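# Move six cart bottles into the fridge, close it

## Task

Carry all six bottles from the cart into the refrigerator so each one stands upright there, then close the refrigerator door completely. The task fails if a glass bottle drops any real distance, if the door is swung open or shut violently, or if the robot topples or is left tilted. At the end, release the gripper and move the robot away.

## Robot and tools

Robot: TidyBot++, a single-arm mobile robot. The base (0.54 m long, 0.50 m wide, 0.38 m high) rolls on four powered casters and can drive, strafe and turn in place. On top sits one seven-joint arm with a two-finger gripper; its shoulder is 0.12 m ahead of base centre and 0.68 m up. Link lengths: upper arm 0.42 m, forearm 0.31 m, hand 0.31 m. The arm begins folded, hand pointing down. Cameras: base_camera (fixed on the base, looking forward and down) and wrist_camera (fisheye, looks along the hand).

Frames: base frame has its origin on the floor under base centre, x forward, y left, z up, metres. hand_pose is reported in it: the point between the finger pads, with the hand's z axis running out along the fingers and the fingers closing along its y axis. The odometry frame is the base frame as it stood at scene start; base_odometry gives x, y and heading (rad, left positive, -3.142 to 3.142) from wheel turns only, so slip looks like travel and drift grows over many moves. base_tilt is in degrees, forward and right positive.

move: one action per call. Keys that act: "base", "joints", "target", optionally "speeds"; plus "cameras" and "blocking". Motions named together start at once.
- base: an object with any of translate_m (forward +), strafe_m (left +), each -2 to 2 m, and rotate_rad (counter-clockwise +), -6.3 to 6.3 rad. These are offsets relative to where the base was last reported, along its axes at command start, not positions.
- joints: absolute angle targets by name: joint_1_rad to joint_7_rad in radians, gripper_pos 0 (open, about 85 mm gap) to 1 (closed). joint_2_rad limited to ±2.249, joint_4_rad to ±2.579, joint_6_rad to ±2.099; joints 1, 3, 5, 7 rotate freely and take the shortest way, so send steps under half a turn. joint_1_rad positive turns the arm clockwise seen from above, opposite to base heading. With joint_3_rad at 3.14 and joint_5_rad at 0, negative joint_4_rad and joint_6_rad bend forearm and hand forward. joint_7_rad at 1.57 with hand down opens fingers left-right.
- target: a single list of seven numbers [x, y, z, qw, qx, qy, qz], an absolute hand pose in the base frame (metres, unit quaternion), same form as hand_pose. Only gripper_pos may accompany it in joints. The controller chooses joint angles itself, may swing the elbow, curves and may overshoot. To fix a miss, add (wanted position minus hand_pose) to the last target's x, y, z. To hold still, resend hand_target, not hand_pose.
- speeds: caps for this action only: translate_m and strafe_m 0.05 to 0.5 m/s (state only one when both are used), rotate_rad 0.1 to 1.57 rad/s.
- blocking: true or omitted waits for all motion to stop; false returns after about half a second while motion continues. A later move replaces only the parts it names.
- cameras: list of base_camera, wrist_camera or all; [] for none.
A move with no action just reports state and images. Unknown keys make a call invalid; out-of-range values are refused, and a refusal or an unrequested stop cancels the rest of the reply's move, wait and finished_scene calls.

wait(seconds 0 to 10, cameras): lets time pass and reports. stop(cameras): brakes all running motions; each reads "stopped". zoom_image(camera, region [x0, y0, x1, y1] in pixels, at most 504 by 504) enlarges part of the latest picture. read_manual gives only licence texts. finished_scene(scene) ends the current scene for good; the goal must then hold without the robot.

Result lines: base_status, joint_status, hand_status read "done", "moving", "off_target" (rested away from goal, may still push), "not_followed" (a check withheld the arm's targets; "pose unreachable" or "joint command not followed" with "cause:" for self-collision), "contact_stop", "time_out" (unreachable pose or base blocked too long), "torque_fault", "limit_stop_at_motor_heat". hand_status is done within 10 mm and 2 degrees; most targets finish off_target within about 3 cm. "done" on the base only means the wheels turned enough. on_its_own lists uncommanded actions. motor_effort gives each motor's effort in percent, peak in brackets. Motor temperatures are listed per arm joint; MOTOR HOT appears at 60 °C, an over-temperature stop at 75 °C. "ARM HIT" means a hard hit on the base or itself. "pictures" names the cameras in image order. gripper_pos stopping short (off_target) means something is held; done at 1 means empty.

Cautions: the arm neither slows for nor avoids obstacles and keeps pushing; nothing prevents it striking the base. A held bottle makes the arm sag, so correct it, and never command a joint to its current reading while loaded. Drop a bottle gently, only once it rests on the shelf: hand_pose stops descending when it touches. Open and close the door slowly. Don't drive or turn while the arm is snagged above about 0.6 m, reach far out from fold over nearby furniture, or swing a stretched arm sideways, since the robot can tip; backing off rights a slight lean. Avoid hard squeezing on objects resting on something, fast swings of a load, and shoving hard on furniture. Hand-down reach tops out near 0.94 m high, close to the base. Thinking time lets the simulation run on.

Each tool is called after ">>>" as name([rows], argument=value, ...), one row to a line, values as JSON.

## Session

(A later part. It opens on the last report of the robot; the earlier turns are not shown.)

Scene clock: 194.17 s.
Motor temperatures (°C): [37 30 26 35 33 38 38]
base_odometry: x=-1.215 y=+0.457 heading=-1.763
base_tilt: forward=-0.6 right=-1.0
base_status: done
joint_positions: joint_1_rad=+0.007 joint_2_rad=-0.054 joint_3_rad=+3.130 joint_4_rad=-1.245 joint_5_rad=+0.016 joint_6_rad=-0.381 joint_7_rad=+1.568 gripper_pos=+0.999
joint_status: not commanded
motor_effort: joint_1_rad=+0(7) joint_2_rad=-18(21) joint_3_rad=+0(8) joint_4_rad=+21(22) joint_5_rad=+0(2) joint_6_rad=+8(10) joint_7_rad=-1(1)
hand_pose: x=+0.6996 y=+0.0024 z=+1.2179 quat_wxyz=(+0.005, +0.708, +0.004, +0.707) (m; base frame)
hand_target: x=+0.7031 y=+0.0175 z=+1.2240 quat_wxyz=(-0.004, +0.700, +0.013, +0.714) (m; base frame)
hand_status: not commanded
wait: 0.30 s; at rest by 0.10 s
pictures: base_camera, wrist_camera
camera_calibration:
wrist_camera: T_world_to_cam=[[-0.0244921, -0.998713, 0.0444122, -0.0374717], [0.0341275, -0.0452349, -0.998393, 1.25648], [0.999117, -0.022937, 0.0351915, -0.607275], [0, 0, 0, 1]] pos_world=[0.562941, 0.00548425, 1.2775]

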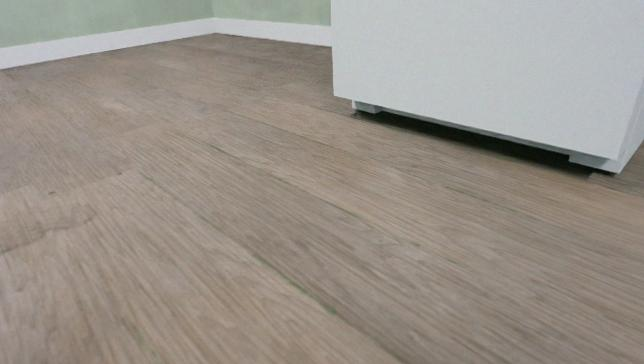

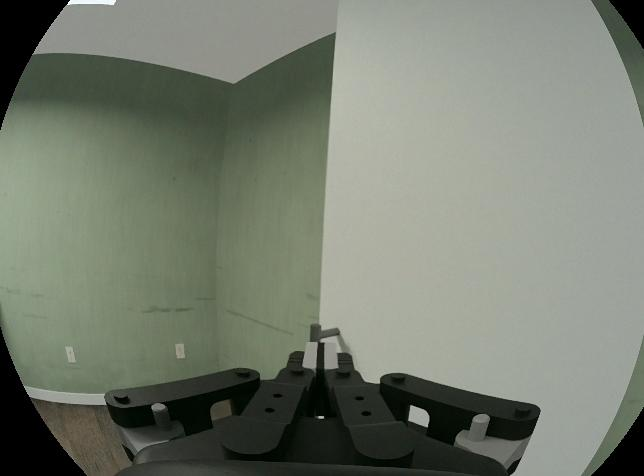

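>>> move(base={"translate_m":0.61,"strafe_m":0.42,"rotate_rad":-0.76})

Scene clock: 197.53 s.
Motor temperatures (°C): [37 30 26 35 33 38 38]
move: done
base_odometry: x=-0.920 y=-0.222 heading=-2.525
base_tilt: forward=-0.6 right=-1.0
base_status: done
joint_positions: joint_1_rad=+0.000 joint_2_rad=-0.054 joint_3_rad=+3.122 joint_4_rad=-1.245 joint_5_rad=+0.016 joint_6_rad=-0.381 joint_7_rad=+1.568 gripper_pos=+0.999
joint_status: not commanded
motor_effort: joint_1_rad=+1(3) joint_2_rad=-18(20) joint_3_rad=+0(3) joint_4_rad=+21(22) joint_5_rad=+0(1) joint_6_rad=+7(8) joint_7_rad=-1(1)
hand_pose: x=+0.6990 y=+0.0117 z=+1.2183 quat_wxyz=(-0.001, +0.707, +0.009, +0.707) (m; base frame)
hand_target: x=+0.7031 y=+0.0175 z=+1.2240 quat_wxyz=(-0.004, +0.700, +0.013, +0.714) (m; base frame)
hand_status: not commanded
pictures: base_camera, wrist_camera
camera_calibration:
wrist_camera: T_world_to_cam=[[-0.00892135, -0.998954, 0.0448398, -0.0396172], [0.0355948, -0.0451304, -0.998347, 1.25627], [0.999326, -0.00731054, 0.0359602, -0.607729], [0, 0, 0, 1]] pos_world=[0.562249, 0.0126775, 1.27783]

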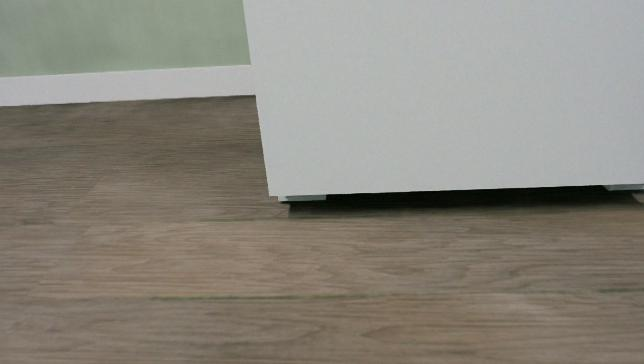

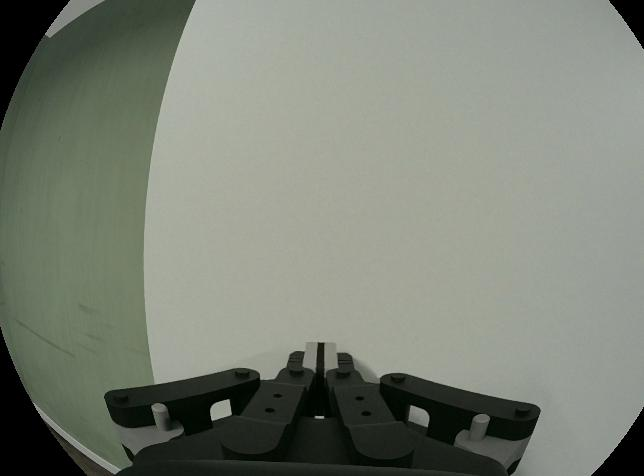

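>>> move(base={"translate_m":0.055}, speeds={"translate_m":0.06})

Scene clock: 198.90 s.
Motor temperatures (°C): [37 30 26 35 33 38 38]
move: done
base_odometry: x=-0.964 y=-0.254 heading=-2.525
base_tilt: forward=-0.6 right=-1.0
base_status: done
joint_positions: joint_1_rad=+0.000 joint_2_rad=-0.135 joint_3_rad=+3.122 joint_4_rad=-1.245 joint_5_rad=+0.016 joint_6_rad=-0.382 joint_7_rad=+1.568 gripper_pos=+0.999
joint_status: not commanded
motor_effort: joint_1_rad=+1(2) joint_2_rad=+1(19) joint_3_rad=+1(1) joint_4_rad=+21(23) joint_5_rad=+0(1) joint_6_rad=+12(14) joint_7_rad=-1(1)
hand_pose: x=+0.6541 y=+0.0116 z=+1.2628 quat_wxyz=(+0.000, +0.679, +0.009, +0.734) (m; base frame)
hand_target: x=+0.7031 y=+0.0175 z=+1.2240 quat_wxyz=(-0.004, +0.700, +0.013, +0.714) (m; base frame)
hand_status: not commanded
pictures: base_camera, wrist_camera
camera_calibration:
wrist_camera: T_world_to_cam=[[-0.012459, -0.998955, 0.0439692, -0.0386207], [0.11462, -0.0451096, -0.992385, 1.24301], [0.993331, -0.00732439, 0.115063, -0.66044], [0, 0, 0, 1]] pos_world=[0.51308, 0.012654, 1.31123]

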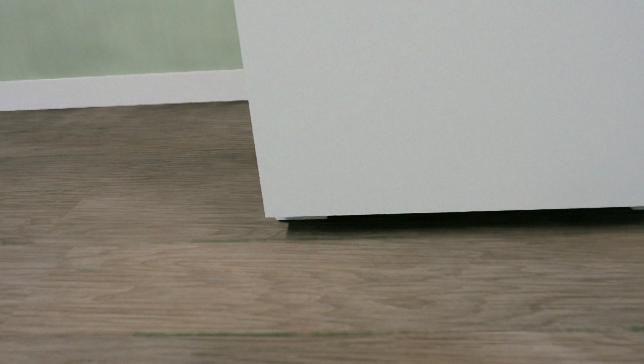

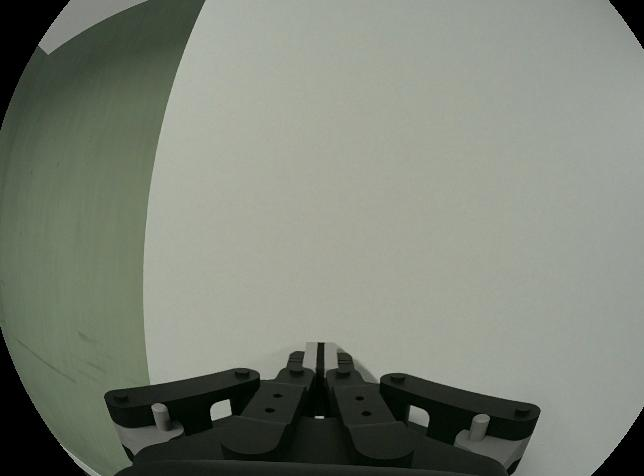

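>>> move(base={"translate_m":-0.6}, speeds={"translate_m":0.4})

Scene clock: 201.67 s.
Motor temperatures (°C): [37 30 26 35 33 38 38]
move: done
base_odometry: x=-0.474 y=+0.093 heading=-2.525
base_tilt: forward=-0.6 right=-1.0
base_status: done
joint_positions: joint_1_rad=+0.000 joint_2_rad=-0.055 joint_3_rad=+3.122 joint_4_rad=-1.246 joint_5_rad=+0.016 joint_6_rad=-0.356 joint_7_rad=+1.568 gripper_pos=+0.999
joint_status: not commanded
motor_effort: joint_1_rad=+0(3) joint_2_rad=-18(25) joint_3_rad=+0(4) joint_4_rad=+21(23) joint_5_rad=+0(1) joint_6_rad=+9(11) joint_7_rad=-1(1)
hand_pose: x=+0.6985 y=+0.0116 z=+1.2259 quat_wxyz=(-0.001, +0.699, +0.009, +0.715) (m; base frame)
hand_target: x=+0.7031 y=+0.0175 z=+1.2240 quat_wxyz=(-0.004, +0.700, +0.013, +0.714) (m; base frame)
hand_status: not commanded
pictures: base_camera, wrist_camera
camera_calibration:
wrist_camera: T_world_to_cam=[[-0.0100207, -0.998969, 0.0442831, -0.0386126], [0.0602607, -0.0448081, -0.997176, 1.24523], [0.998132, -0.00732387, 0.0606476, -0.63695], [0, 0, 0, 1]] pos_world=[0.560335, 0.0125585, 1.28205]

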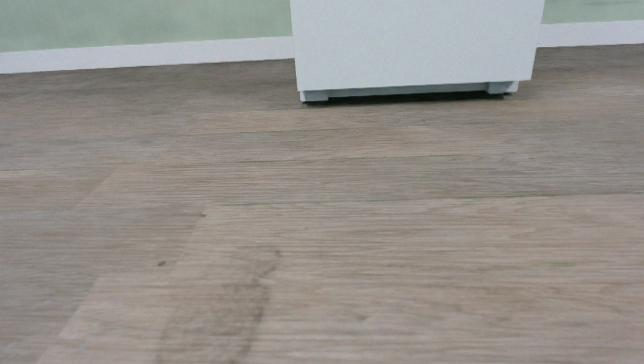

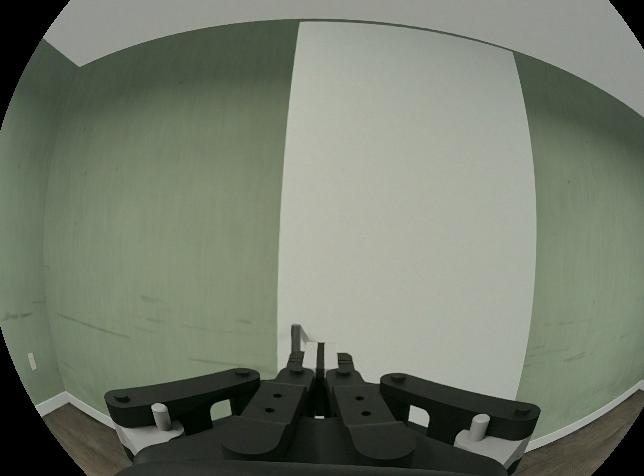

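>>> zoom_image(camera="base_camera", region=[270, 40, 410, 120])

>>> zoom_image(camera="base_camera", region=[430, 30, 570, 120])

Scaled by 3.600.

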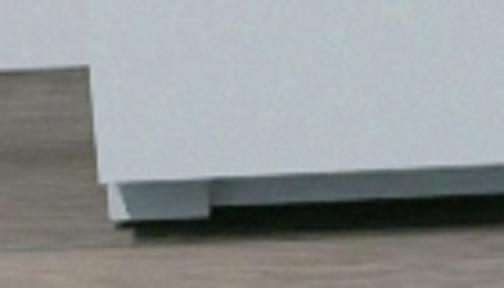

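Scaled by 3.600.

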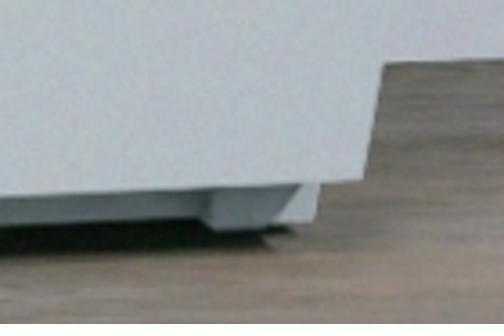

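>>> finished_scene(scene=1)

The scene is finished: the task was done.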